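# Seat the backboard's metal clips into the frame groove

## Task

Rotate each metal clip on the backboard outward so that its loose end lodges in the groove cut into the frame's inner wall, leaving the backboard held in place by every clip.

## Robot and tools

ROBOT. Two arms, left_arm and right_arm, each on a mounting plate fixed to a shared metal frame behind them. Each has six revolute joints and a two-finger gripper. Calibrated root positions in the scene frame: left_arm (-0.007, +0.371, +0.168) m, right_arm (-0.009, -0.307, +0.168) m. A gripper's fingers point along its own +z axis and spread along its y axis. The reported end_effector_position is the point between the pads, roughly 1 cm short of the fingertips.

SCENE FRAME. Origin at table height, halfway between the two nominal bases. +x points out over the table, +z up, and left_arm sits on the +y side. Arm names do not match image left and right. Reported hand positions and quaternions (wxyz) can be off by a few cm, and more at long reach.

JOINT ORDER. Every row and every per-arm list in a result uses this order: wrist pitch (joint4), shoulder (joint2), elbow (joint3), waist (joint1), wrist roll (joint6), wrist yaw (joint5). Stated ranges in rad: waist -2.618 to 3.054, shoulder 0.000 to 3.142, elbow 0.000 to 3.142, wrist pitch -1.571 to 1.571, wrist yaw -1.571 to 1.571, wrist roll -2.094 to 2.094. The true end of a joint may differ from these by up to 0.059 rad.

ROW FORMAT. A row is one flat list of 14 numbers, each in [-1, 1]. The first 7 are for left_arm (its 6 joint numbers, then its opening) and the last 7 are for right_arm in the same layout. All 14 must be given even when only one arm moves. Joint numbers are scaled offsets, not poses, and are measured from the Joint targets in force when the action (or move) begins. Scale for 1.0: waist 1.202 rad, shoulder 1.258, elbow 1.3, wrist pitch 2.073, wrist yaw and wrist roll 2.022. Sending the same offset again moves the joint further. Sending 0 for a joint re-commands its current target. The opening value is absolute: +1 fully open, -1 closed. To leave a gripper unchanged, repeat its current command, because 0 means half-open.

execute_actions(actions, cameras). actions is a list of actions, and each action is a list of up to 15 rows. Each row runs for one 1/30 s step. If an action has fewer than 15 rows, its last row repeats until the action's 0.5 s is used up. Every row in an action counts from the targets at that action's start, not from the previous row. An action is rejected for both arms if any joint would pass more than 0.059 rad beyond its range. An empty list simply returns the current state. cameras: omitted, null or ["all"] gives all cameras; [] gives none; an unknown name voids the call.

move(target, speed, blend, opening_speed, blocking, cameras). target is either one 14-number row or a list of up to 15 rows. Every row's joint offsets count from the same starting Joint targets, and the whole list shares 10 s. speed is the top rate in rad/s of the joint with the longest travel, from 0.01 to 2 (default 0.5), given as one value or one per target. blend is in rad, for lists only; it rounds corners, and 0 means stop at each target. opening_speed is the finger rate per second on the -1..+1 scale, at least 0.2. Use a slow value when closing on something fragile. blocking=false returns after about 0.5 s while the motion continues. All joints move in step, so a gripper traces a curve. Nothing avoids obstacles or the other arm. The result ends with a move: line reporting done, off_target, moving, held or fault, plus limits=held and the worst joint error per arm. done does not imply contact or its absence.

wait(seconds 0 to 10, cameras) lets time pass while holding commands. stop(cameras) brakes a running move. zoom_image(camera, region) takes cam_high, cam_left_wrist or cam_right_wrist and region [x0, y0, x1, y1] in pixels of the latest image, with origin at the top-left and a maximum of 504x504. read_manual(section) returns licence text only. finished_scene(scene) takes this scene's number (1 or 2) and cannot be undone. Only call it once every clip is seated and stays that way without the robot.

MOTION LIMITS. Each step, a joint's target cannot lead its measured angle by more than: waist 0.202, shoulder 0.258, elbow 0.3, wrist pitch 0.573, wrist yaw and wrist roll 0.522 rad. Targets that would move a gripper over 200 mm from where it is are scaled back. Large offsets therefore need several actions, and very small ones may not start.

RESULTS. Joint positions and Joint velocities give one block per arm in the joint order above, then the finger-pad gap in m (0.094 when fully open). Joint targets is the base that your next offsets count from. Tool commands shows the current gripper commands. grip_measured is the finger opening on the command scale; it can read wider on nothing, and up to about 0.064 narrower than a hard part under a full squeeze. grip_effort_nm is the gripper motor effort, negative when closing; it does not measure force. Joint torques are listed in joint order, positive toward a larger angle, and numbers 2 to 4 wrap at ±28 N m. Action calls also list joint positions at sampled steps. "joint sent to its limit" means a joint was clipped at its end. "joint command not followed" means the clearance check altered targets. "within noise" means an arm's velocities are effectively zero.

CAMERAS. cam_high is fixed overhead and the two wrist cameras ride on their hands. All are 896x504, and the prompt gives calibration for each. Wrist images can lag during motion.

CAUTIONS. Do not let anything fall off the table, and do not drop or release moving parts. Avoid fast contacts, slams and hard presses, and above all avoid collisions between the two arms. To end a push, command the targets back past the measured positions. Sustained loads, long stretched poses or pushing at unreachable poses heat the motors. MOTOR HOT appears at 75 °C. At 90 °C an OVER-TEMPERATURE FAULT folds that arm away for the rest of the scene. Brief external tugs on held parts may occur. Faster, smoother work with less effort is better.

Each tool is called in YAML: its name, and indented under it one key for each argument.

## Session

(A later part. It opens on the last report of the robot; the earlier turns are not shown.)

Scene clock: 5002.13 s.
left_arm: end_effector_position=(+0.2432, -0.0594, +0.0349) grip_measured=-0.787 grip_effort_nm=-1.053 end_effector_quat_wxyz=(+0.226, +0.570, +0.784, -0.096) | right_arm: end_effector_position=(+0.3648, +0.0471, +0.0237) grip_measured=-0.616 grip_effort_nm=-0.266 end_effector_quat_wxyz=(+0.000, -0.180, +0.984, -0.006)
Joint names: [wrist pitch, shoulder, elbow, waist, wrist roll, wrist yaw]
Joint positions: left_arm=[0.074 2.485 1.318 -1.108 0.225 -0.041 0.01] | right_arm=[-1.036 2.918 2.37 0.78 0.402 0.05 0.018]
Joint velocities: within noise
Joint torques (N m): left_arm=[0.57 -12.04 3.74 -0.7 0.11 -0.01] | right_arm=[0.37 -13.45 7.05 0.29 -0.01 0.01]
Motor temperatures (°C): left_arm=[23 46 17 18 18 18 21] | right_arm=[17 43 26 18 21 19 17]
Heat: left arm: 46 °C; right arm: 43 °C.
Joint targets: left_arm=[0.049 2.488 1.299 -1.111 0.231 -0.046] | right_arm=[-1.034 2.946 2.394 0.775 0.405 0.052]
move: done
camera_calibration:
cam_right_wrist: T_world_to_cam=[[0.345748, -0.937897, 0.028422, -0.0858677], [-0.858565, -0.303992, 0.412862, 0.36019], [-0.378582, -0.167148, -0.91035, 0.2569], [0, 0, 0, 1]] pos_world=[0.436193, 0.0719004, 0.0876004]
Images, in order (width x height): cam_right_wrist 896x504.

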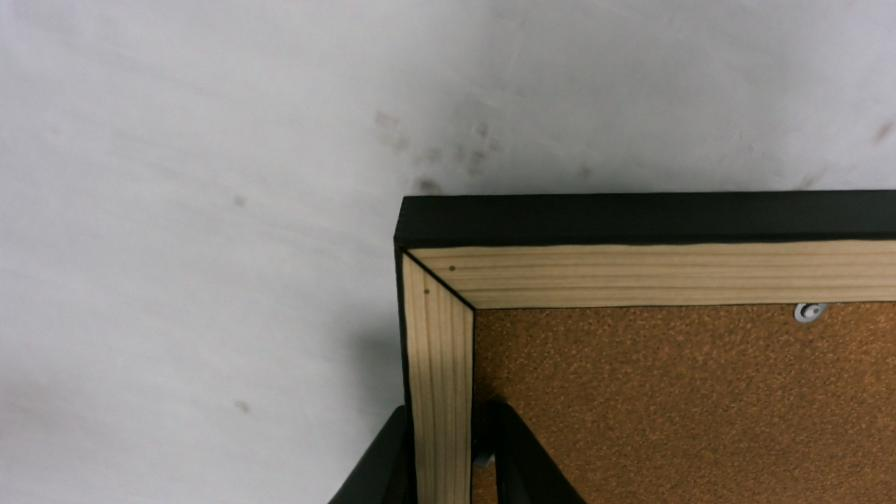

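move:
  target:
    - [0,0,0,0,0,0,-0.85,0,0,0,0.004,0,0,-0.35]
    - [0,0,0,0,0,0,-0.85,-0.04,-0.1,0,0.008,0,0,-0.35]
  opening_speed: 0.6
  speed: 0.4
  cameras: ["cam_right_wrist"]

zoom_image:
  camera: "cam_right_wrist"
  region: [400, 300, 600, 460]

Scene clock: 5008.93 s.
left_arm: end_effector_position=(+0.2432, -0.0594, +0.0349) grip_measured=-0.787 grip_effort_nm=-1.057 end_effector_quat_wxyz=(+0.226, +0.570, +0.784, -0.096) | right_arm: end_effector_position=(+0.3637, +0.0445, +0.0545) grip_measured=-0.352 grip_effort_nm=0.066 end_effector_quat_wxyz=(-0.004, -0.180, +0.984, -0.009)
Joint names: [wrist pitch, shoulder, elbow, waist, wrist roll, wrist yaw]
Joint positions: left_arm=[0.074 2.485 1.318 -1.108 0.225 -0.041 0.01] | right_arm=[-1.108 2.856 2.37 0.78 0.402 0.05 0.03]
Joint velocities: within noise
Joint torques (N m): left_arm=[0.59 -11.9 3.67 -0.68 0.11 -0.03] | right_arm=[0.23 -19.34 7.17 1.17 0 0.03]
Motor temperatures (°C): left_arm=[23 46 17 18 18 18 21] | right_arm=[17 42 26 18 21 19 17]
Heat: left arm: 46 °C; right arm: 42 °C.
Joint targets: left_arm=[0.049 2.488 1.299 -1.111 0.231 -0.046] | right_arm=[-1.117 2.820 2.394 0.785 0.405 0.052]
move: off_target (right_arm); right_arm: the shoulder is farthest, 0.036 rad from its target
camera_calibration:
cam_right_wrist: T_world_to_cam=[[0.346358, -0.93755, 0.0321706, -0.089275], [-0.855231, -0.301483, 0.421531, 0.343947], [-0.385507, -0.173514, -0.906243, 0.286652], [0, 0, 0, 1]] pos_world=[0.435582, 0.0697325, 0.117664]
Images, in order (width x height): cam_right_wrist 896x504.

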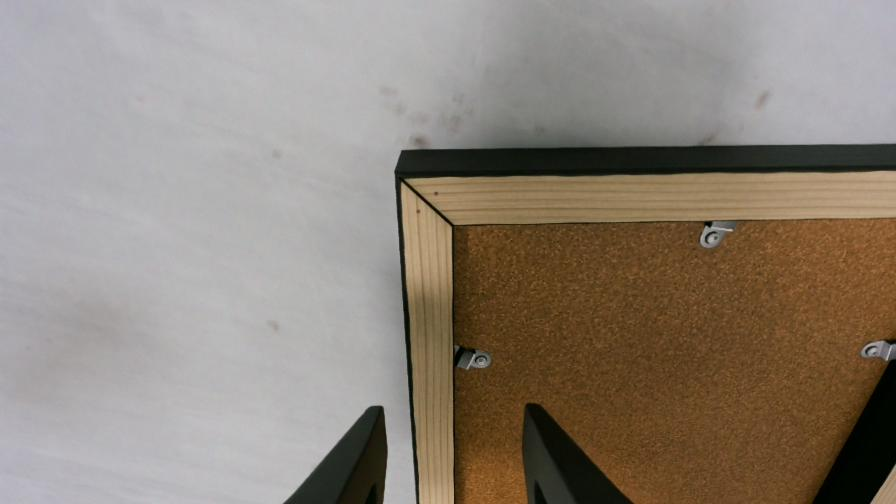

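Scaled by 2.520.

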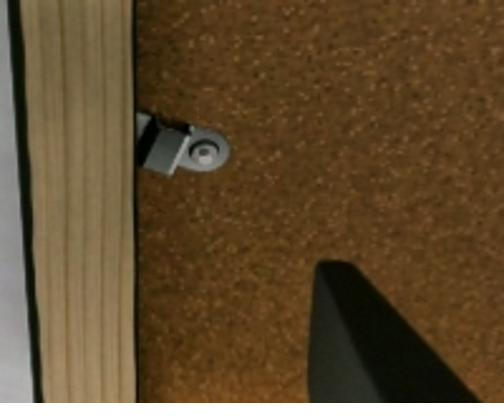

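move:
  target: [0,0,0,0,0,0,-0.85,0.056,-0.1224,-0.1969,-0.0366,0.7601,0,-0.35]
  speed: 0.7
  cameras: ["cam_right_wrist"]

zoom_image:
  camera: "cam_right_wrist"
  region: [340, 300, 580, 504]

Scene clock: 5030.23 s.
left_arm: end_effector_position=(+0.2432, -0.0594, +0.0349) grip_measured=-0.787 grip_effort_nm=-1.053 end_effector_quat_wxyz=(+0.226, +0.570, +0.784, -0.096) | right_arm: end_effector_position=(+0.3662, +0.0235, +0.0701) grip_measured=-0.352 grip_effort_nm=0.061 end_effector_quat_wxyz=(+0.006, +0.566, +0.824, +0.002)
Joint names: [wrist pitch, shoulder, elbow, waist, wrist roll, wrist yaw]
Joint positions: left_arm=[0.074 2.485 1.318 -1.108 0.225 -0.041 0.01] | right_arm=[-1.005 2.714 2.151 0.748 1.934 0.05 0.03]
Joint velocities: within noise
Joint torques (N m): left_arm=[0.6 -12.03 3.75 -0.55 0.1 -0.03] | right_arm=[0.4 -20 4.44 0.09 0.03 0]
Motor temperatures (°C): left_arm=[23 46 17 18 18 18 21] | right_arm=[17 45 26 18 21 19 17]
Heat: left arm: 46 °C; right arm: 45 °C.
Joint targets: left_arm=[0.049 2.488 1.299 -1.111 0.231 -0.046] | right_arm=[-1.001 2.666 2.138 0.741 1.942 0.052]
move: off_target (right_arm); right_arm: the shoulder is farthest, 0.048 rad from its target
camera_calibration:
cam_right_wrist: T_world_to_cam=[[-0.936317, -0.351118, 0.00520493, 0.347508], [-0.319032, 0.856761, 0.40519, 0.110734], [-0.146729, 0.377726, -0.914218, 0.198191], [0, 0, 0, 1]] pos_world=[0.389786, -0.0477176, 0.134513]
Images, in order (width x height): cam_right_wrist 896x504.

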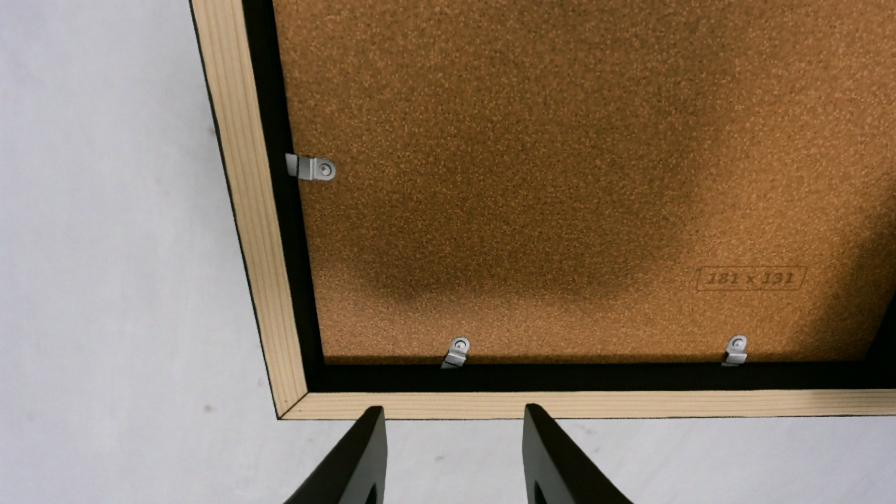

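Scaled by 2.100.

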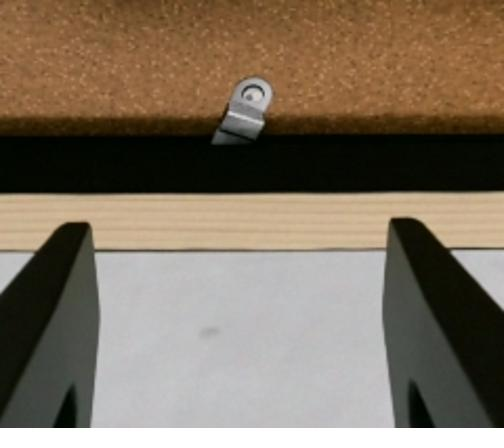

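move:
  target: [0,0,0,0,0,0,-0.85,0.0482,0.132,0,0.013,0,0,-0.5]
  speed: 0.25
  cameras: ["cam_right_wrist"]

zoom_image:
  camera: "cam_right_wrist"
  region: [360, 360, 560, 504]

Scene clock: 5043.53 s.
left_arm: end_effector_position=(+0.2432, -0.0594, +0.0349) grip_measured=-0.787 grip_effort_nm=-1.053 end_effector_quat_wxyz=(+0.226, +0.570, +0.784, -0.096) | right_arm: end_effector_position=(+0.3663, +0.0270, +0.0235) grip_measured=-0.498 grip_effort_nm=-0.149 end_effector_quat_wxyz=(+0.006, +0.567, +0.824, +0.006)
Joint names: [wrist pitch, shoulder, elbow, waist, wrist roll, wrist yaw]
Joint positions: left_arm=[0.074 2.485 1.318 -1.108 0.225 -0.041 0.01] | right_arm=[-0.901 2.811 2.15 0.749 1.937 0.049 0.024]
Joint velocities: within noise
Joint torques (N m): left_arm=[0.61 -11.97 3.67 -0.65 0.11 -0.04] | right_arm=[0.39 -13.72 4.29 1.43 0.02 0.03]
Motor temperatures (°C): left_arm=[23 46 17 18 18 18 21] | right_arm=[17 50 25 18 21 19 17]
Heat: left arm: 46 °C; right arm: 50 °C.
Joint targets: left_arm=[0.049 2.488 1.299 -1.111 0.231 -0.046] | right_arm=[-0.902 2.832 2.138 0.757 1.942 0.052]
move: done
camera_calibration:
cam_right_wrist: T_world_to_cam=[[-0.936949, -0.349467, -0.000608078, 0.349386], [-0.319282, 0.85531, 0.408048, 0.12667], [-0.142079, 0.382515, -0.91296, 0.15248], [0, 0, 0, 1]] pos_world=[0.389465, -0.0445688, 0.0877331]
Images, in order (width x height): cam_right_wrist 896x504.

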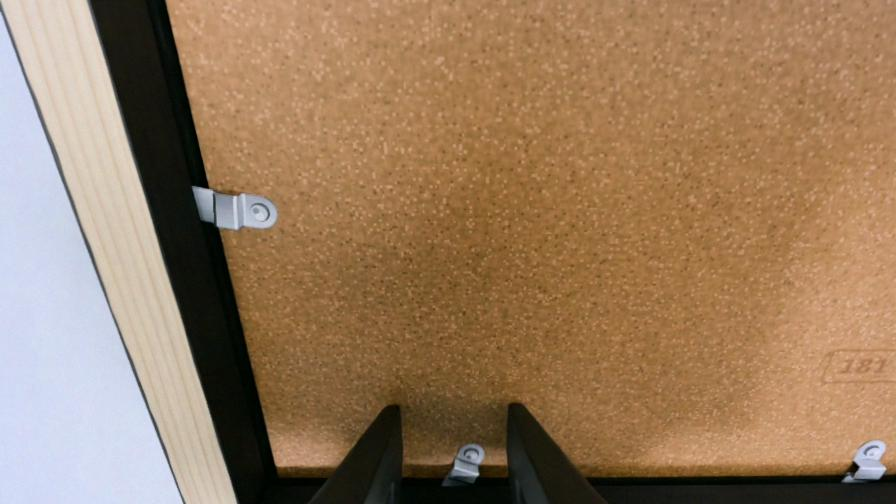

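Scaled by 2.520.

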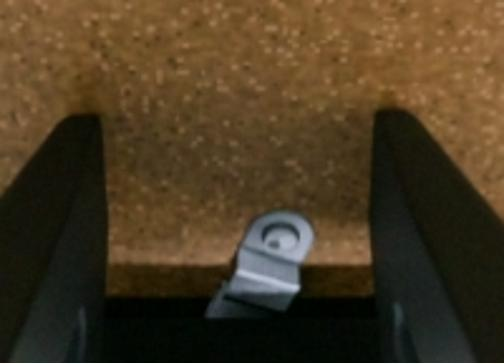

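move:
  target:
    - [0,0,0,0,0,0,-0.85,-0.005,-0.0795,-0.0292,0.0025,0,0,-0.5]
    - [0,0,0,0,0,0,-0.85,0.0101,-0.0135,-0.0292,0.0025,0,0,-0.5]
  speed: 0.25
  cameras: ["cam_right_wrist"]

zoom_image:
  camera: "cam_right_wrist"
  region: [360, 360, 560, 504]

Scene clock: 5054.37 s.
left_arm: end_effector_position=(+0.2432, -0.0594, +0.0349) grip_measured=-0.787 grip_effort_nm=-1.057 end_effector_quat_wxyz=(+0.226, +0.570, +0.784, -0.096) | right_arm: end_effector_position=(+0.3631, +0.0242, +0.0235) grip_measured=-0.498 grip_effort_nm=-0.149 end_effector_quat_wxyz=(+0.006, +0.567, +0.824, +0.005)
Joint names: [wrist pitch, shoulder, elbow, waist, wrist roll, wrist yaw]
Joint positions: left_arm=[0.074 2.485 1.318 -1.108 0.225 -0.041 0.01] | right_arm=[-0.883 2.793 2.112 0.749 1.937 0.049 0.024]
Joint velocities: within noise
Joint torques (N m): left_arm=[0.59 -12.01 3.64 -0.69 0.06 -0.02] | right_arm=[0.41 -13.3 4.29 1.7 0.02 0.01]
Motor temperatures (°C): left_arm=[23 46 17 18 18 18 21] | right_arm=[17 46 25 18 21 19 17]
Heat: left arm: 46 °C; right arm: 46 °C.
Joint targets: left_arm=[0.049 2.488 1.299 -1.111 0.231 -0.046] | right_arm=[-0.880 2.815 2.100 0.760 1.942 0.052]
move: done
camera_calibration:
cam_right_wrist: T_world_to_cam=[[-0.937055, -0.34918, 0.00116378, 0.345493], [-0.318442, 0.855925, 0.407416, 0.127764], [-0.143258, 0.381401, -0.913242, 0.153554], [0, 0, 0, 1]] pos_world=[0.386429, -0.0472831, 0.0877766]
Images, in order (width x height): cam_right_wrist 896x504.

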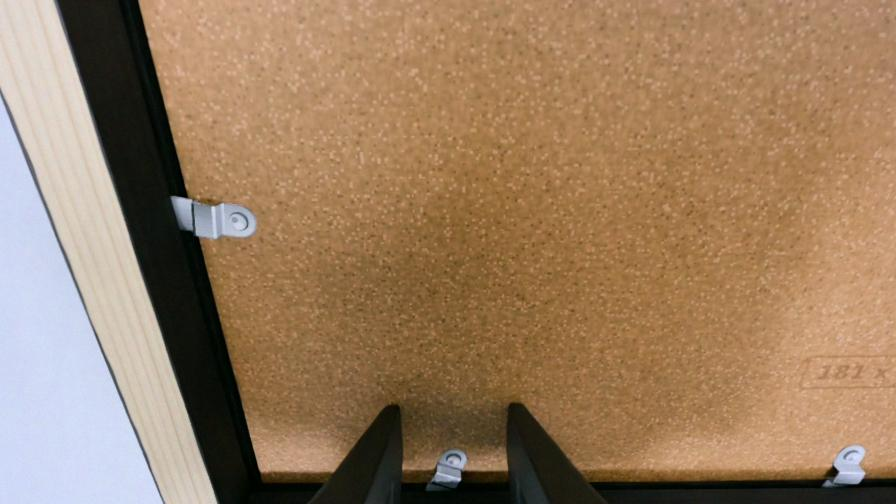

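Scaled by 2.520.

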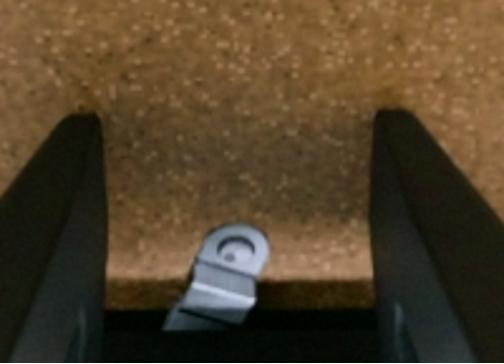

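move:
  target: [0,0,0,0,0,0,-0.85,-0.0087,0.0085,0.0415,0.0105,0,0,-0.5]
  speed: 0.1
  cameras: ["cam_right_wrist"]

zoom_image:
  camera: "cam_right_wrist"
  region: [360, 360, 560, 504]

Scene clock: 5060.93 s.
left_arm: end_effector_position=(+0.2432, -0.0594, +0.0349) grip_measured=-0.787 grip_effort_nm=-1.062 end_effector_quat_wxyz=(+0.226, +0.570, +0.784, -0.096) | right_arm: end_effector_position=(+0.3610, +0.0301, +0.0237) grip_measured=-0.498 grip_effort_nm=-0.144 end_effector_quat_wxyz=(+0.007, +0.562, +0.827, +0.006)
Joint names: [wrist pitch, shoulder, elbow, waist, wrist roll, wrist yaw]
Joint positions: left_arm=[0.074 2.485 1.318 -1.108 0.225 -0.041 0.01] | right_arm=[-0.889 2.801 2.128 0.761 1.937 0.05 0.024]
Joint velocities: within noise
Joint torques (N m): left_arm=[0.6 -12.07 3.67 -0.62 0.09 -0.01] | right_arm=[0.29 -13.15 6.98 1.84 0.01 0.03]
Motor temperatures (°C): left_arm=[23 46 17 18 18 18 21] | right_arm=[17 46 25 18 21 19 17]
Heat: left arm: 46 °C; right arm: 46 °C.
Joint targets: left_arm=[0.049 2.488 1.299 -1.111 0.231 -0.046] | right_arm=[-0.899 2.826 2.154 0.772 1.942 0.052]
move: done
camera_calibration:
cam_right_wrist: T_world_to_cam=[[-0.932904, -0.360119, -0.0020567, 0.344452], [-0.329603, 0.851523, 0.407764, 0.126156], [-0.145092, 0.381082, -0.913085, 0.15185], [0, 0, 0, 1]] pos_world=[0.384954, -0.0412487, 0.0879185]
Images, in order (width x height): cam_right_wrist 896x504.

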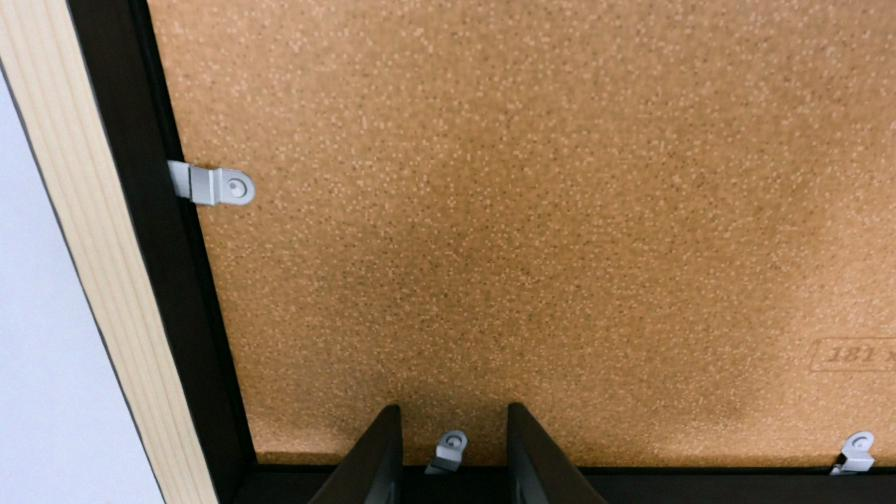

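Scaled by 2.520.

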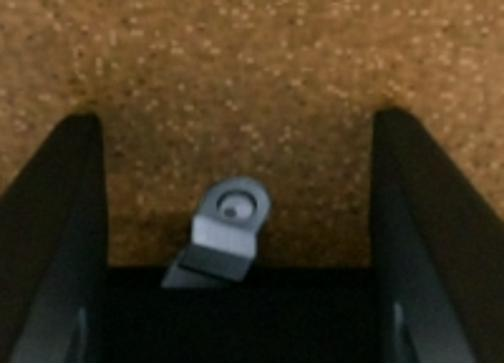

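move:
  target:
    - [0,0,0,0,0,0,-0.85,0,0.0,0,0.004,0,0,-0.5]
    - [0,0,0,0,0,0,-0.85,0,0.028,0,0.004,0,0,-0.5]
    - [0,0,0,0,0,0,-0.85,0,0.028,0,0.004,0,0,-0.94]
  speed: 0.1
  opening_speed: 0.4
  cameras: ["cam_right_wrist"]

zoom_image:
  camera: "cam_right_wrist"
  region: [360, 360, 560, 504]

Scene clock: 5070.57 s.
left_arm: end_effector_position=(+0.2432, -0.0594, +0.0349) grip_measured=-0.787 grip_effort_nm=-1.053 end_effector_quat_wxyz=(+0.226, +0.570, +0.784, -0.096) | right_arm: end_effector_position=(+0.3615, +0.0300, +0.0226) grip_measured=-0.935 grip_effort_nm=-0.291 end_effector_quat_wxyz=(+0.008, +0.562, +0.827, +0.003)
Joint names: [wrist pitch, shoulder, elbow, waist, wrist roll, wrist yaw]
Joint positions: left_arm=[0.074 2.485 1.318 -1.108 0.225 -0.041 0.01] | right_arm=[-0.902 2.812 2.147 0.761 1.938 0.053 0.003]
Joint velocities: within noise
Joint torques (N m): left_arm=[0.6 -12.07 3.78 -0.59 0.12 -0.02] | right_arm=[0.43 -11.04 5.61 2.24 0.02 -0.02]
Motor temperatures (°C): left_arm=[23 46 17 18 18 18 21] | right_arm=[17 43 25 18 21 19 17]
Heat: left arm: 46 °C; right arm: 43 °C.
Joint targets: left_arm=[0.049 2.488 1.299 -1.111 0.231 -0.046] | right_arm=[-0.898 2.861 2.154 0.777 1.942 0.052]
move: off_target (right_arm); target 3's new numbers were sent with right_arm's shoulder 0.050 rad from that target; right_arm: the shoulder is farthest, 0.050 rad from its target
camera_calibration:
cam_right_wrist: T_world_to_cam=[[-0.932838, -0.36029, 0.00198773, 0.344765], [-0.329001, 0.85405, 0.402935, 0.126632], [-0.146871, 0.37522, -0.915226, 0.151822], [0, 0, 0, 1]] pos_world=[0.38557, -0.0409019, 0.0872417]
Images, in order (width x height): cam_right_wrist 896x504.

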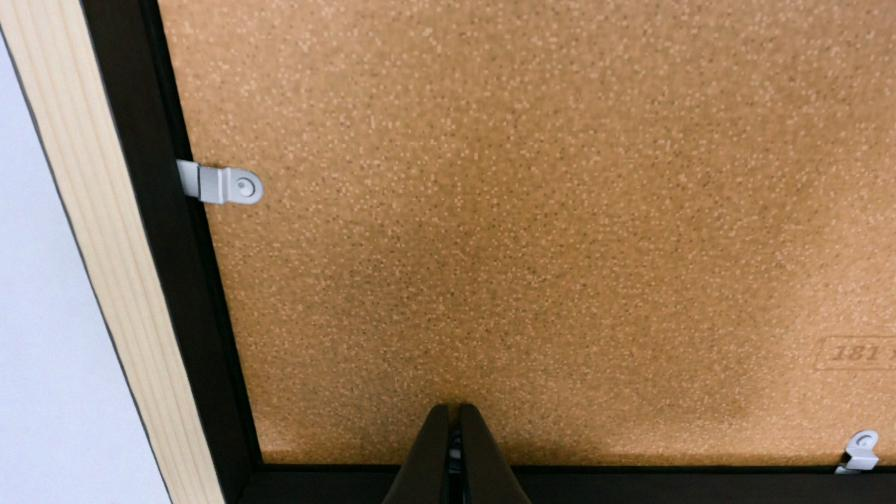

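Scaled by 2.520.

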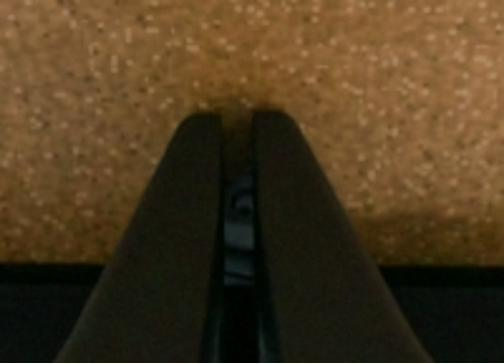

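move:
  target:
    - [0,0,0,0,0,0,-0.85,0,0.008,0,0,0,0,-0.97]
    - [0,0,0,0,0,0,-0.85,0,0.008,0,0,0,0,-0.6]
  speed: 0.1
  opening_speed: 0.4
  cameras: ["cam_right_wrist"]

zoom_image:
  camera: "cam_right_wrist"
  region: [360, 360, 560, 504]

Scene clock: 5078.80 s.
left_arm: end_effector_position=(+0.2432, -0.0594, +0.0349) grip_measured=-0.787 grip_effort_nm=-1.057 end_effector_quat_wxyz=(+0.226, +0.570, +0.784, -0.096) | right_arm: end_effector_position=(+0.3675, +0.0323, +0.0226) grip_measured=-0.602 grip_effort_nm=0.076 end_effector_quat_wxyz=(+0.017, +0.562, +0.827, +0.012)
Joint names: [wrist pitch, shoulder, elbow, waist, wrist roll, wrist yaw]
Joint positions: left_arm=[0.074 2.485 1.318 -1.108 0.225 -0.041 0.01] | right_arm=[-0.883 2.815 2.152 0.761 1.938 0.068 0.019]
Joint velocities: within noise
Joint torques (N m): left_arm=[0.57 -12.04 3.7 -0.66 0.08 -0.01] | right_arm=[0.26 -10.43 5.27 2.18 0.03 -0.16]
Motor temperatures (°C): left_arm=[23 46 17 18 18 18 21] | right_arm=[17 41 25 18 21 19 17]
Heat: left arm: 46 °C; right arm: 41 °C.
Joint targets: left_arm=[0.049 2.488 1.299 -1.111 0.231 -0.046] | right_arm=[-0.899 2.871 2.154 0.777 1.942 0.052]
move: off_target (right_arm); target 2's new numbers were sent with right_arm's shoulder 0.058 rad from that target; right_arm: the shoulder is farthest, 0.056 rad from its target
camera_calibration:
cam_right_wrist: T_world_to_cam=[[-0.93284, -0.359522, -0.0235458, 0.351717], [-0.33867, 0.852683, 0.397787, 0.130373], [-0.122936, 0.379045, -0.917176, 0.142997], [0, 0, 0, 1]] pos_world=[0.389828, -0.0389191, 0.0875742]
Images, in order (width x height): cam_right_wrist 896x504.

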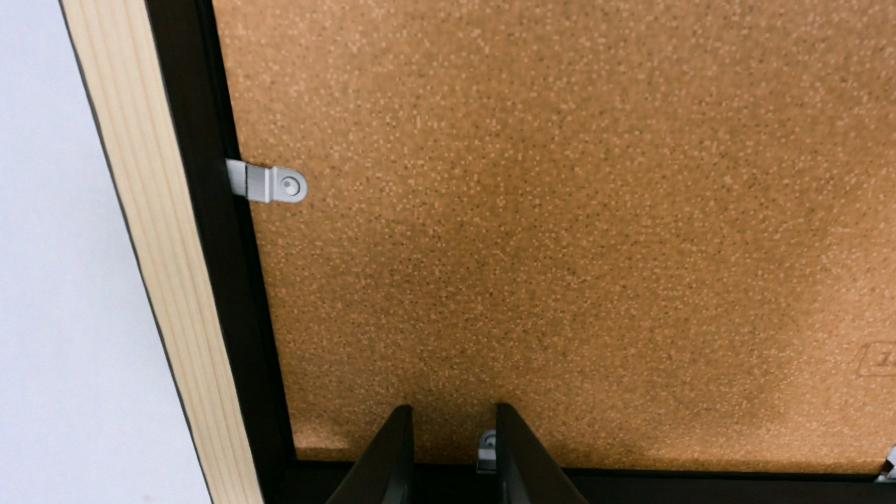

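Scaled by 2.520.

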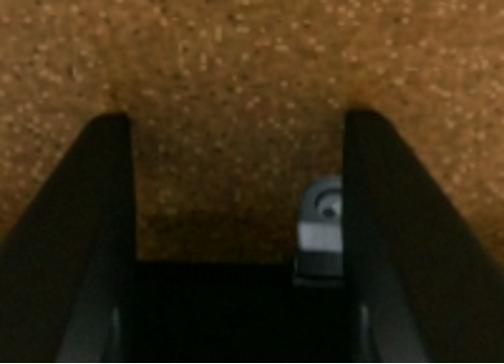

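move:
  target: [0,0,0,0,0,0,-0.85,-0.045,-0.15,0,0,0,0,-0.6]
  speed: 0.4
  cameras: ["cam_right_wrist"]

zoom_image:
  camera: "cam_right_wrist"
  region: [400, 280, 560, 400]

Scene clock: 5083.70 s.
left_arm: end_effector_position=(+0.2432, -0.0594, +0.0349) grip_measured=-0.787 grip_effort_nm=-1.057 end_effector_quat_wxyz=(+0.226, +0.570, +0.784, -0.096) | right_arm: end_effector_position=(+0.3668, +0.0371, +0.0747) grip_measured=-0.602 grip_effort_nm=0.066 end_effector_quat_wxyz=(+0.014, +0.559, +0.829, +0.021)
Joint names: [wrist pitch, shoulder, elbow, waist, wrist roll, wrist yaw]
Joint positions: left_arm=[0.074 2.485 1.318 -1.108 0.225 -0.041 0.01] | right_arm=[-0.975 2.707 2.152 0.769 1.938 0.057 0.019]
Joint velocities: within noise
Joint torques (N m): left_arm=[0.57 -11.99 3.74 -0.75 0.09 -0.01] | right_arm=[0.28 -17.73 5.42 1.46 0.02 -0.08]
Motor temperatures (°C): left_arm=[23 46 17 18 18 18 21] | right_arm=[17 42 25 18 21 19 17]
Heat: left arm: 46 °C; right arm: 42 °C.
Joint targets: left_arm=[0.049 2.488 1.299 -1.111 0.231 -0.046] | right_arm=[-0.992 2.682 2.154 0.777 1.942 0.052]
move: done
camera_calibration:
cam_right_wrist: T_world_to_cam=[[-0.929884, -0.366282, -0.0339751, 0.353987], [-0.346899, 0.842436, 0.412266, 0.107655], [-0.122384, 0.395145, -0.91043, 0.187533], [0, 0, 0, 1]] pos_world=[0.389463, -0.0351365, 0.13838]
Images, in order (width x height): cam_right_wrist 896x504.

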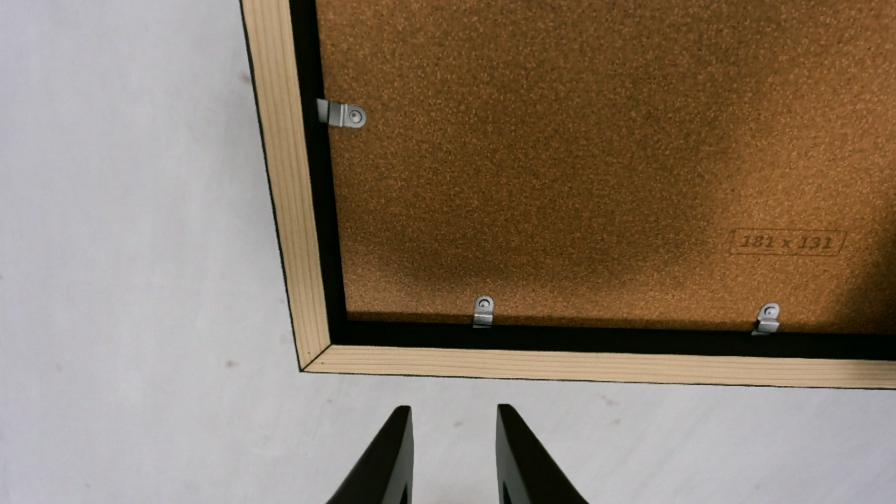

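Scaled by 3.150.

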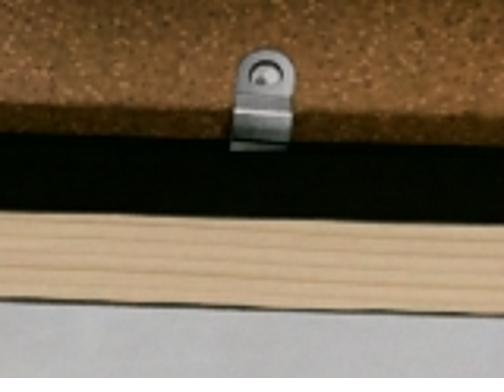

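zoom_image:
  camera: "cam_right_wrist"
  region: [700, 270, 840, 375]

zoom_image:
  camera: "cam_right_wrist"
  region: [270, 60, 410, 165]

Scaled by 3.600.

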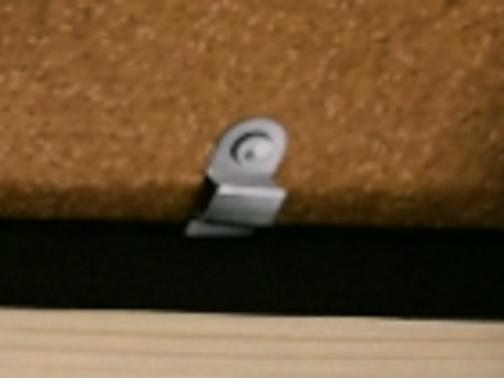

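Scaled by 3.600.

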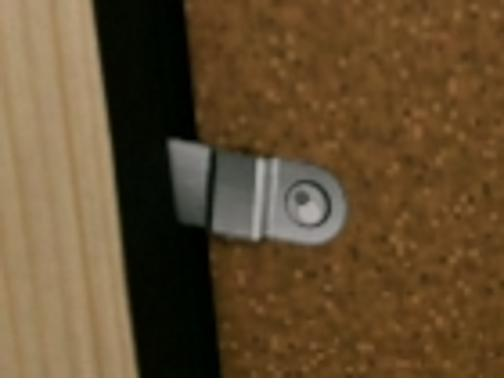

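move:
  target: [0,0,0,0,0,0,-0.85,-0.0507,0.0874,0.1162,-0.1206,-0.8378,0,-0.5]
  speed: 0.8
  cameras: ["cam_right_wrist"]

zoom_image:
  camera: "cam_right_wrist"
  region: [360, 300, 560, 444]

Scene clock: 5133.67 s.
left_arm: end_effector_position=(+0.2432, -0.0594, +0.0349) grip_measured=-0.787 grip_effort_nm=-1.057 end_effector_quat_wxyz=(+0.226, +0.570, +0.784, -0.096) | right_arm: end_effector_position=(+0.4053, -0.0179, +0.0684) grip_measured=-0.502 grip_effort_nm=0.066 end_effector_quat_wxyz=(-0.005, -0.181, +0.983, -0.011)
Joint names: [wrist pitch, shoulder, elbow, waist, wrist roll, wrist yaw]
Joint positions: left_arm=[0.074 2.485 1.318 -1.108 0.225 -0.041 0.01] | right_arm=[-1.088 2.774 2.274 0.637 0.256 0.055 0.023]
Joint velocities: within noise
Joint torques (N m): left_arm=[0.57 -12 3.64 -0.66 0.07 -0.01] | right_arm=[0.24 -14.05 7.6 0.27 -0.11 -0.04]
Motor temperatures (°C): left_arm=[23 46 17 18 18 18 21] | right_arm=[17 47 24 18 21 19 17]
Heat: left arm: 46 °C; right arm: 47 °C.
Joint targets: left_arm=[0.049 2.488 1.299 -1.111 0.231 -0.046] | right_arm=[-1.097 2.792 2.305 0.632 0.248 0.052]
move: done
camera_calibration:
cam_right_wrist: T_world_to_cam=[[0.34883, -0.936515, 0.0354532, -0.16378], [-0.85443, -0.302257, 0.422599, 0.354424], [-0.385055, -0.177708, -0.905623, 0.304164], [0, 0, 0, 1]] pos_world=[0.477082, 0.00779737, 0.131485]
Images, in order (width x height): cam_right_wrist 896x504.

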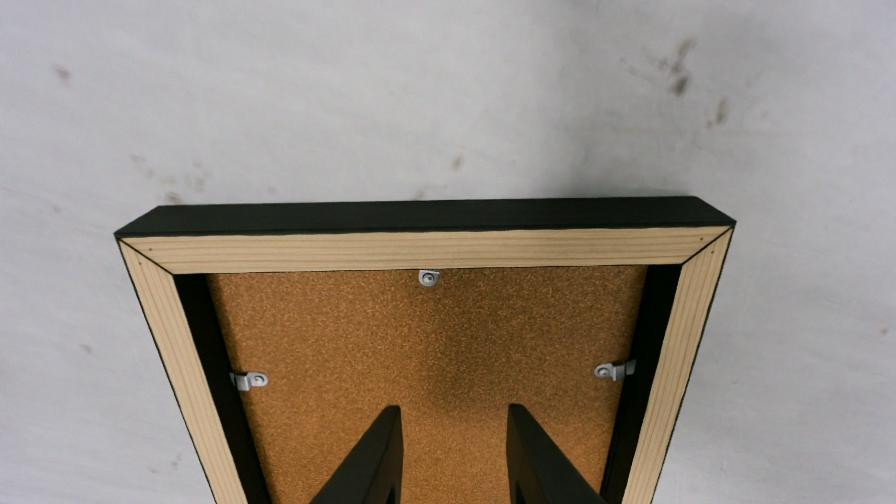

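Scaled by 2.520.

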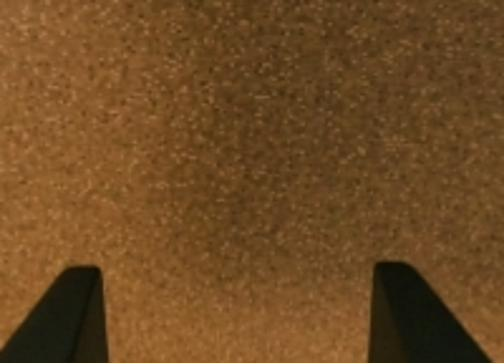

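move:
  target: [0,0,0,0,0,0,-0.85,0.0521,0.0636,0.0023,0.0191,0.002,0,-0.5]
  speed: 0.3
  cameras: ["cam_right_wrist"]

zoom_image:
  camera: "cam_right_wrist"
  region: [360, 300, 560, 444]

Scene clock: 5143.00 s.
left_arm: end_effector_position=(+0.2432, -0.0594, +0.0349) grip_measured=-0.787 grip_effort_nm=-1.062 end_effector_quat_wxyz=(+0.226, +0.570, +0.784, -0.096) | right_arm: end_effector_position=(+0.4033, -0.0104, +0.0266) grip_measured=-0.502 grip_effort_nm=0.066 end_effector_quat_wxyz=(-0.002, -0.187, +0.982, -0.010)
Joint names: [wrist pitch, shoulder, elbow, waist, wrist roll, wrist yaw]
Joint positions: left_arm=[0.074 2.485 1.318 -1.108 0.225 -0.041 0.01] | right_arm=[-1.001 2.863 2.28 0.648 0.255 0.055 0.023]
Joint velocities: within noise
Joint torques (N m): left_arm=[0.57 -11.93 3.73 -0.66 0.09 -0.02] | right_arm=[0.47 -14.98 7.32 1.39 -0.06 -0.05]
Motor temperatures (°C): left_arm=[23 46 17 18 18 18 21] | right_arm=[17 46 25 18 21 19 17]
Heat: left arm: 46 °C; right arm: 46 °C.
Joint targets: left_arm=[0.049 2.488 1.299 -1.111 0.231 -0.046] | right_arm=[-0.989 2.872 2.308 0.655 0.252 0.052]
move: done
camera_calibration:
cam_right_wrist: T_world_to_cam=[[0.359868, -0.932385, 0.0339505, -0.158922], [-0.852698, -0.313906, 0.417576, 0.371943], [-0.378684, -0.179221, -0.908008, 0.264289], [0, 0, 0, 1]] pos_world=[0.474428, 0.0159451, 0.0900582]
Images, in order (width x height): cam_right_wrist 896x504.

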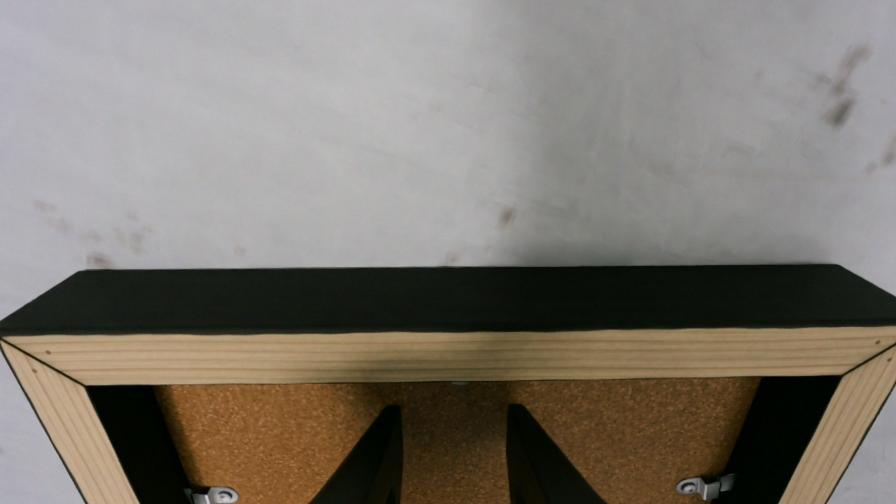

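Scaled by 2.520.

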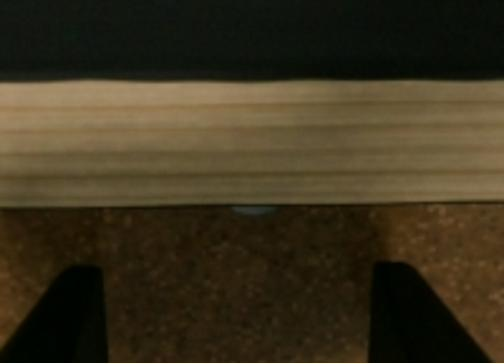

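move:
  target: [0,0,0,0,0,0,-0.85,0.0082,0.0167,0.0,-0.002,0,0,-0.5]
  speed: 0.2
  cameras: []

Scene clock: 5151.43 s.
left_arm: end_effector_position=(+0.2432, -0.0594, +0.0349) grip_measured=-0.787 grip_effort_nm=-1.062 end_effector_quat_wxyz=(+0.226, +0.570, +0.784, -0.096) | right_arm: end_effector_position=(+0.4055, -0.0086, +0.0241) grip_measured=-0.502 grip_effort_nm=0.071 end_effector_quat_wxyz=(+0.003, -0.187, +0.982, -0.007)
Joint names: [wrist pitch, shoulder, elbow, waist, wrist roll, wrist yaw]
Joint positions: left_arm=[0.074 2.485 1.318 -1.108 0.225 -0.041 0.01] | right_arm=[-0.985 2.869 2.282 0.648 0.255 0.055 0.023]
Joint velocities: within noise
Joint torques (N m): left_arm=[0.59 -11.89 3.67 -0.61 0.08 -0.01] | right_arm=[0.49 -13.61 7.19 1.13 -0.06 -0.03]
Motor temperatures (°C): left_arm=[23 46 17 18 18 18 21] | right_arm=[17 44 25 18 21 19 17]
Heat: left arm: 46 °C; right arm: 44 °C.
Joint targets: left_arm=[0.049 2.488 1.299 -1.111 0.231 -0.046] | right_arm=[-0.972 2.893 2.308 0.653 0.252 0.052]
move: done
No camera images: "cameras" was empty.

move:
  target: [0,0,0,0,0,0,-0.85,-0.0232,0.0199,0.0538,-0.0158,0.0,0,-0.5]
  speed: 0.1
  cameras: ["cam_right_wrist"]

zoom_image:
  camera: "cam_right_wrist"
  region: [360, 340, 560, 484]

Scene clock: 5161.37 s.
left_arm: end_effector_position=(+0.2432, -0.0594, +0.0349) grip_measured=-0.787 grip_effort_nm=-1.057 end_effector_quat_wxyz=(+0.226, +0.570, +0.784, -0.096) | right_arm: end_effector_position=(+0.4129, -0.0078, +0.0247) grip_measured=-0.502 grip_effort_nm=0.066 end_effector_quat_wxyz=(+0.006, -0.183, +0.983, -0.006)
Joint names: [wrist pitch, shoulder, elbow, waist, wrist roll, wrist yaw]
Joint positions: left_arm=[0.074 2.485 1.318 -1.108 0.225 -0.041 0.01] | right_arm=[-1.014 2.899 2.347 0.64 0.255 0.055 0.023]
Joint velocities: within noise
Joint torques (N m): left_arm=[0.62 -12.05 3.78 -0.62 0.08 -0.01] | right_arm=[0.3 -14.26 7.64 0.06 -0.06 -0.04]
Motor temperatures (°C): left_arm=[23 46 17 18 18 18 21] | right_arm=[17 43 25 18 21 19 17]
Heat: left arm: 46 °C; right arm: 43 °C.
Joint targets: left_arm=[0.049 2.488 1.299 -1.111 0.231 -0.046] | right_arm=[-1.020 2.918 2.378 0.634 0.252 0.052]
move: done
camera_calibration:
cam_right_wrist: T_world_to_cam=[[0.351983, -0.935546, 0.0293624, -0.156643], [-0.861033, -0.311329, 0.402115, 0.38565], [-0.367055, -0.16682, -0.915118, 0.262136], [0, 0, 0, 1]] pos_world=[0.483412, 0.0172462, 0.0894093]
Images, in order (width x height): cam_right_wrist 896x504.

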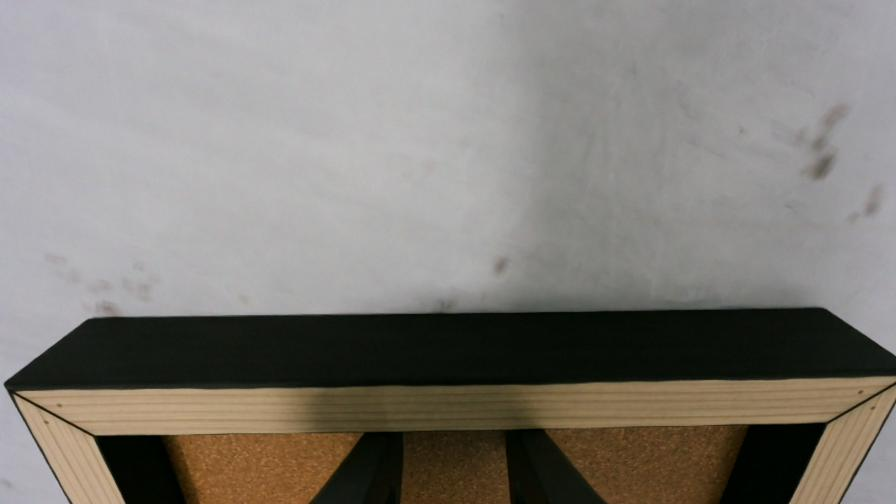

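Scaled by 2.520.

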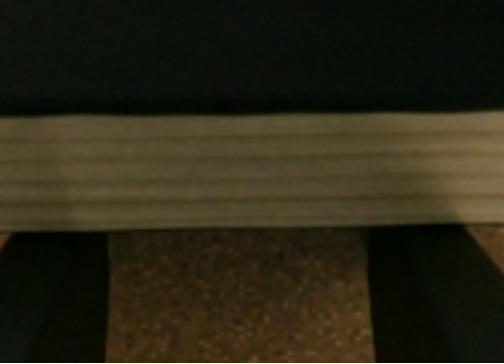

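move:
  target:
    - [0,0,0,0,0,0,-0.85,0,0.034,0,0,0,0,-0.5]
    - [0,0,0,0,0,0,-0.85,0,0.034,0,0,0,0,-0.94]
  speed: 0.1
  opening_speed: 0.4
  cameras: ["cam_right_wrist"]

zoom_image:
  camera: "cam_right_wrist"
  region: [360, 340, 560, 484]

Scene clock: 5168.77 s.
left_arm: end_effector_position=(+0.2432, -0.0594, +0.0349) grip_measured=-0.787 grip_effort_nm=-1.062 end_effector_quat_wxyz=(+0.226, +0.570, +0.784, -0.096) | right_arm: end_effector_position=(+0.4120, -0.0089, +0.0228) grip_measured=-0.938 grip_effort_nm=-0.647 end_effector_quat_wxyz=(+0.000, -0.182, +0.983, -0.006)
Joint names: [wrist pitch, shoulder, elbow, waist, wrist roll, wrist yaw]
Joint positions: left_arm=[0.074 2.485 1.318 -1.108 0.225 -0.041 0.01] | right_arm=[-1.032 2.913 2.368 0.638 0.255 0.05 0.003]
Joint velocities: within noise
Joint torques (N m): left_arm=[0.6 -11.96 3.58 -0.65 0.07 -0.02] | right_arm=[0.48 -11.6 5.98 0.34 -0.06 0.02]
Motor temperatures (°C): left_arm=[23 46 17 18 18 18 21] | right_arm=[17 43 25 18 21 19 17]
Heat: left arm: 46 °C; right arm: 43 °C.
Joint targets: left_arm=[0.049 2.488 1.299 -1.111 0.231 -0.046] | right_arm=[-1.020 2.961 2.378 0.634 0.252 0.052]
move: off_target (right_arm); target 2's new numbers were sent with right_arm's shoulder 0.049 rad from that target; right_arm: the shoulder is farthest, 0.048 rad from its target
camera_calibration:
cam_right_wrist: T_world_to_cam=[[0.350246, -0.936266, 0.0271097, -0.156526], [-0.856756, -0.308536, 0.413249, 0.383285], [-0.378547, -0.167965, -0.910214, 0.264546], [0, 0, 0, 1]] pos_world=[0.483347, 0.0161414, 0.0866445]
Images, in order (width x height): cam_right_wrist 896x504.

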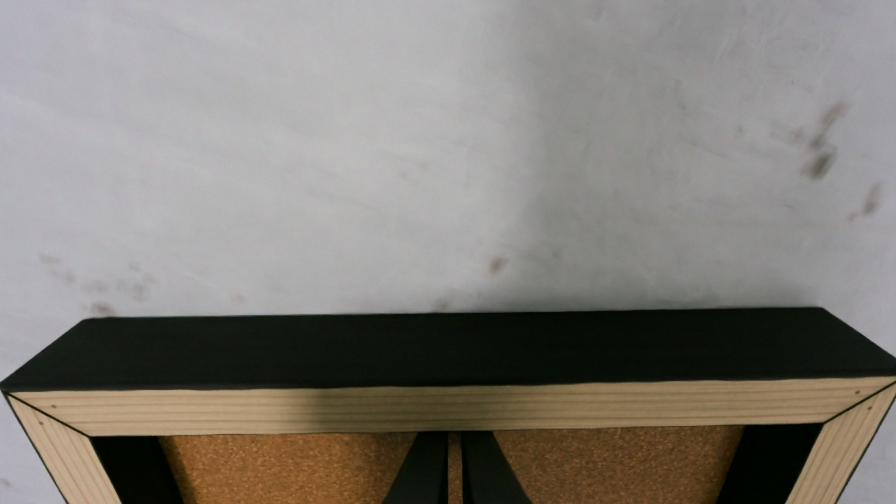

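Scaled by 2.520.

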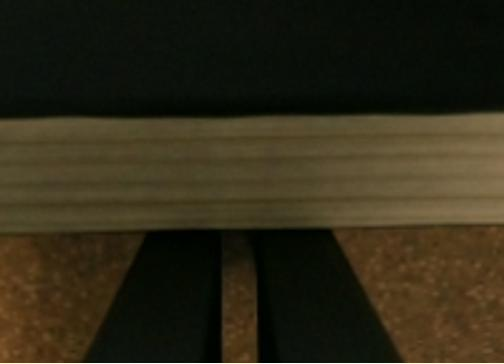

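Close further, reopen, and lift to view.

move:
  target:
    - [0,0,0,0,0,0,-0.85,0,0.008,0,0,0,0,-0.97]
    - [0,0,0,0,0,0,-0.85,0,0.008,0,0,0,0,-0.6]
    - [0,0,0,0,0,0,-0.85,-0.05,-0.17,0,0,0,0,-0.6]
  speed: [0.1,0.1,0.5]
  opening_speed: 0.4
  cameras: ["cam_right_wrist"]

zoom_image:
  camera: "cam_right_wrist"
  region: [380, 240, 520, 345]

Scene clock: 5176.23 s.
left_arm: end_effector_position=(+0.2432, -0.0594, +0.0349) grip_measured=-0.787 grip_effort_nm=-1.057 end_effector_quat_wxyz=(+0.226, +0.570, +0.784, -0.096) | right_arm: end_effector_position=(+0.4277, -0.0074, +0.0977) grip_measured=-0.602 grip_effort_nm=0.066 end_effector_quat_wxyz=(+0.032, -0.178, +0.984, +0.004)
Joint names: [wrist pitch, shoulder, elbow, waist, wrist roll, wrist yaw]
Joint positions: left_arm=[0.074 2.485 1.318 -1.108 0.225 -0.041 0.01] | right_arm=[-1.117 2.765 2.372 0.632 0.255 0.06 0.019]
Joint velocities: within noise
Joint torques (N m): left_arm=[0.59 -11.95 3.77 -0.65 0.08 -0.03] | right_arm=[0.41 -17.48 5.9 0.83 -0.05 -0.08]
Motor temperatures (°C): left_arm=[23 46 17 18 18 18 21] | right_arm=[17 43 25 18 21 19 17]
Heat: left arm: 46 °C; right arm: 43 °C.
Joint targets: left_arm=[0.049 2.488 1.299 -1.111 0.231 -0.046] | right_arm=[-1.124 2.747 2.378 0.634 0.252 0.052]
move: done; target 2's new numbers were sent with right_arm's shoulder 0.058 rad from that target
camera_calibration:
cam_right_wrist: T_world_to_cam=[[0.340661, -0.939985, 0.0194235, -0.15777], [-0.882683, -0.312643, 0.350891, 0.383414], [-0.32376, -0.13668, -0.936215, 0.318296], [0, 0, 0, 1]] pos_world=[0.495231, 0.0150748, 0.166521]
Images, in order (width x height): cam_right_wrist 896x504.

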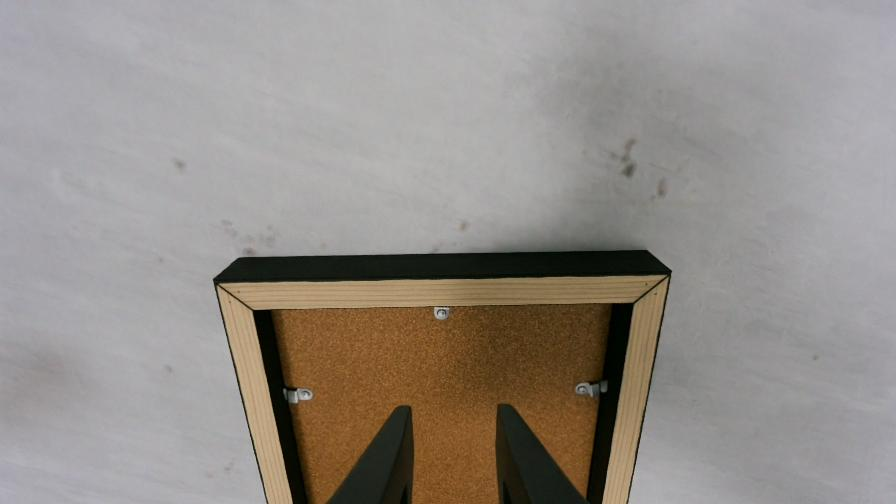

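Scaled by 3.600.

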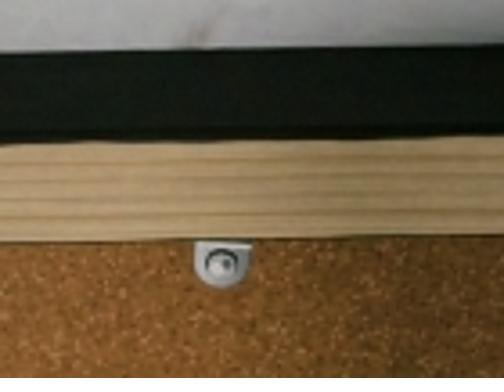

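move:
  target: [0,0,0,0,0,0,-0.85,0.0145,-0.117,-0.183,0.105,0.83,0,-0.6]
  speed: 0.8
  cameras: ["cam_right_wrist"]

zoom_image:
  camera: "cam_right_wrist"
  region: [280, 60, 420, 165]

Scene clock: 5184.13 s.
left_arm: end_effector_position=(+0.2432, -0.0594, +0.0349) grip_measured=-0.787 grip_effort_nm=-1.062 end_effector_quat_wxyz=(+0.226, +0.570, +0.784, -0.096) | right_arm: end_effector_position=(+0.3593, +0.0177, +0.1022) grip_measured=-0.602 grip_effort_nm=0.061 end_effector_quat_wxyz=(+0.006, +0.559, +0.829, -0.010)
Joint names: [wrist pitch, shoulder, elbow, waist, wrist roll, wrist yaw]
Joint positions: left_arm=[0.074 2.485 1.318 -1.108 0.225 -0.041 0.01] | right_arm=[-1.097 2.648 2.152 0.753 1.923 0.056 0.019]
Joint velocities: within noise
Joint torques (N m): left_arm=[0.61 -12 3.74 -0.69 0.08 -0.05] | right_arm=[0.37 -19.77 4.51 1.29 0.05 -0.04]
Motor temperatures (°C): left_arm=[23 46 17 18 18 18 21] | right_arm=[17 46 25 18 21 19 17]
Heat: left arm: 46 °C; right arm: 46 °C.
Joint targets: left_arm=[0.049 2.488 1.299 -1.111 0.231 -0.046] | right_arm=[-1.093 2.600 2.140 0.760 1.931 0.052]
move: off_target (right_arm); right_arm: the shoulder is farthest, 0.048 rad from its target
camera_calibration:
cam_right_wrist: T_world_to_cam=[[-0.929727, -0.367374, 0.0253916, 0.334769], [-0.3288, 0.859201, 0.391999, 0.105298], [-0.165827, 0.356103, -0.919615, 0.236538], [0, 0, 0, 1]] pos_world=[0.38509, -0.0517188, 0.167747]
Images, in order (width x height): cam_right_wrist 896x504.

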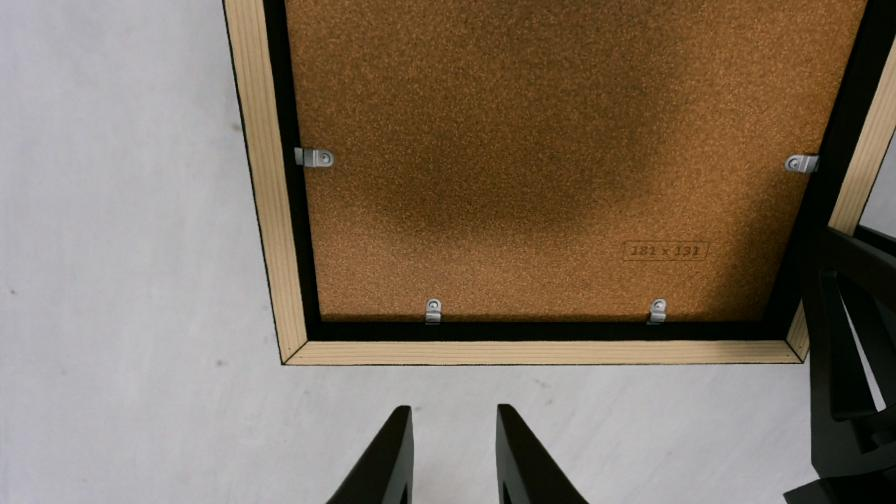

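Scaled by 3.600.

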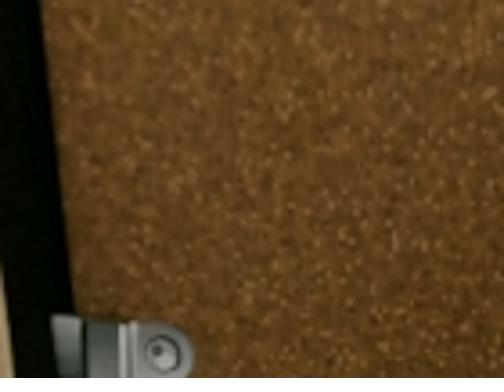

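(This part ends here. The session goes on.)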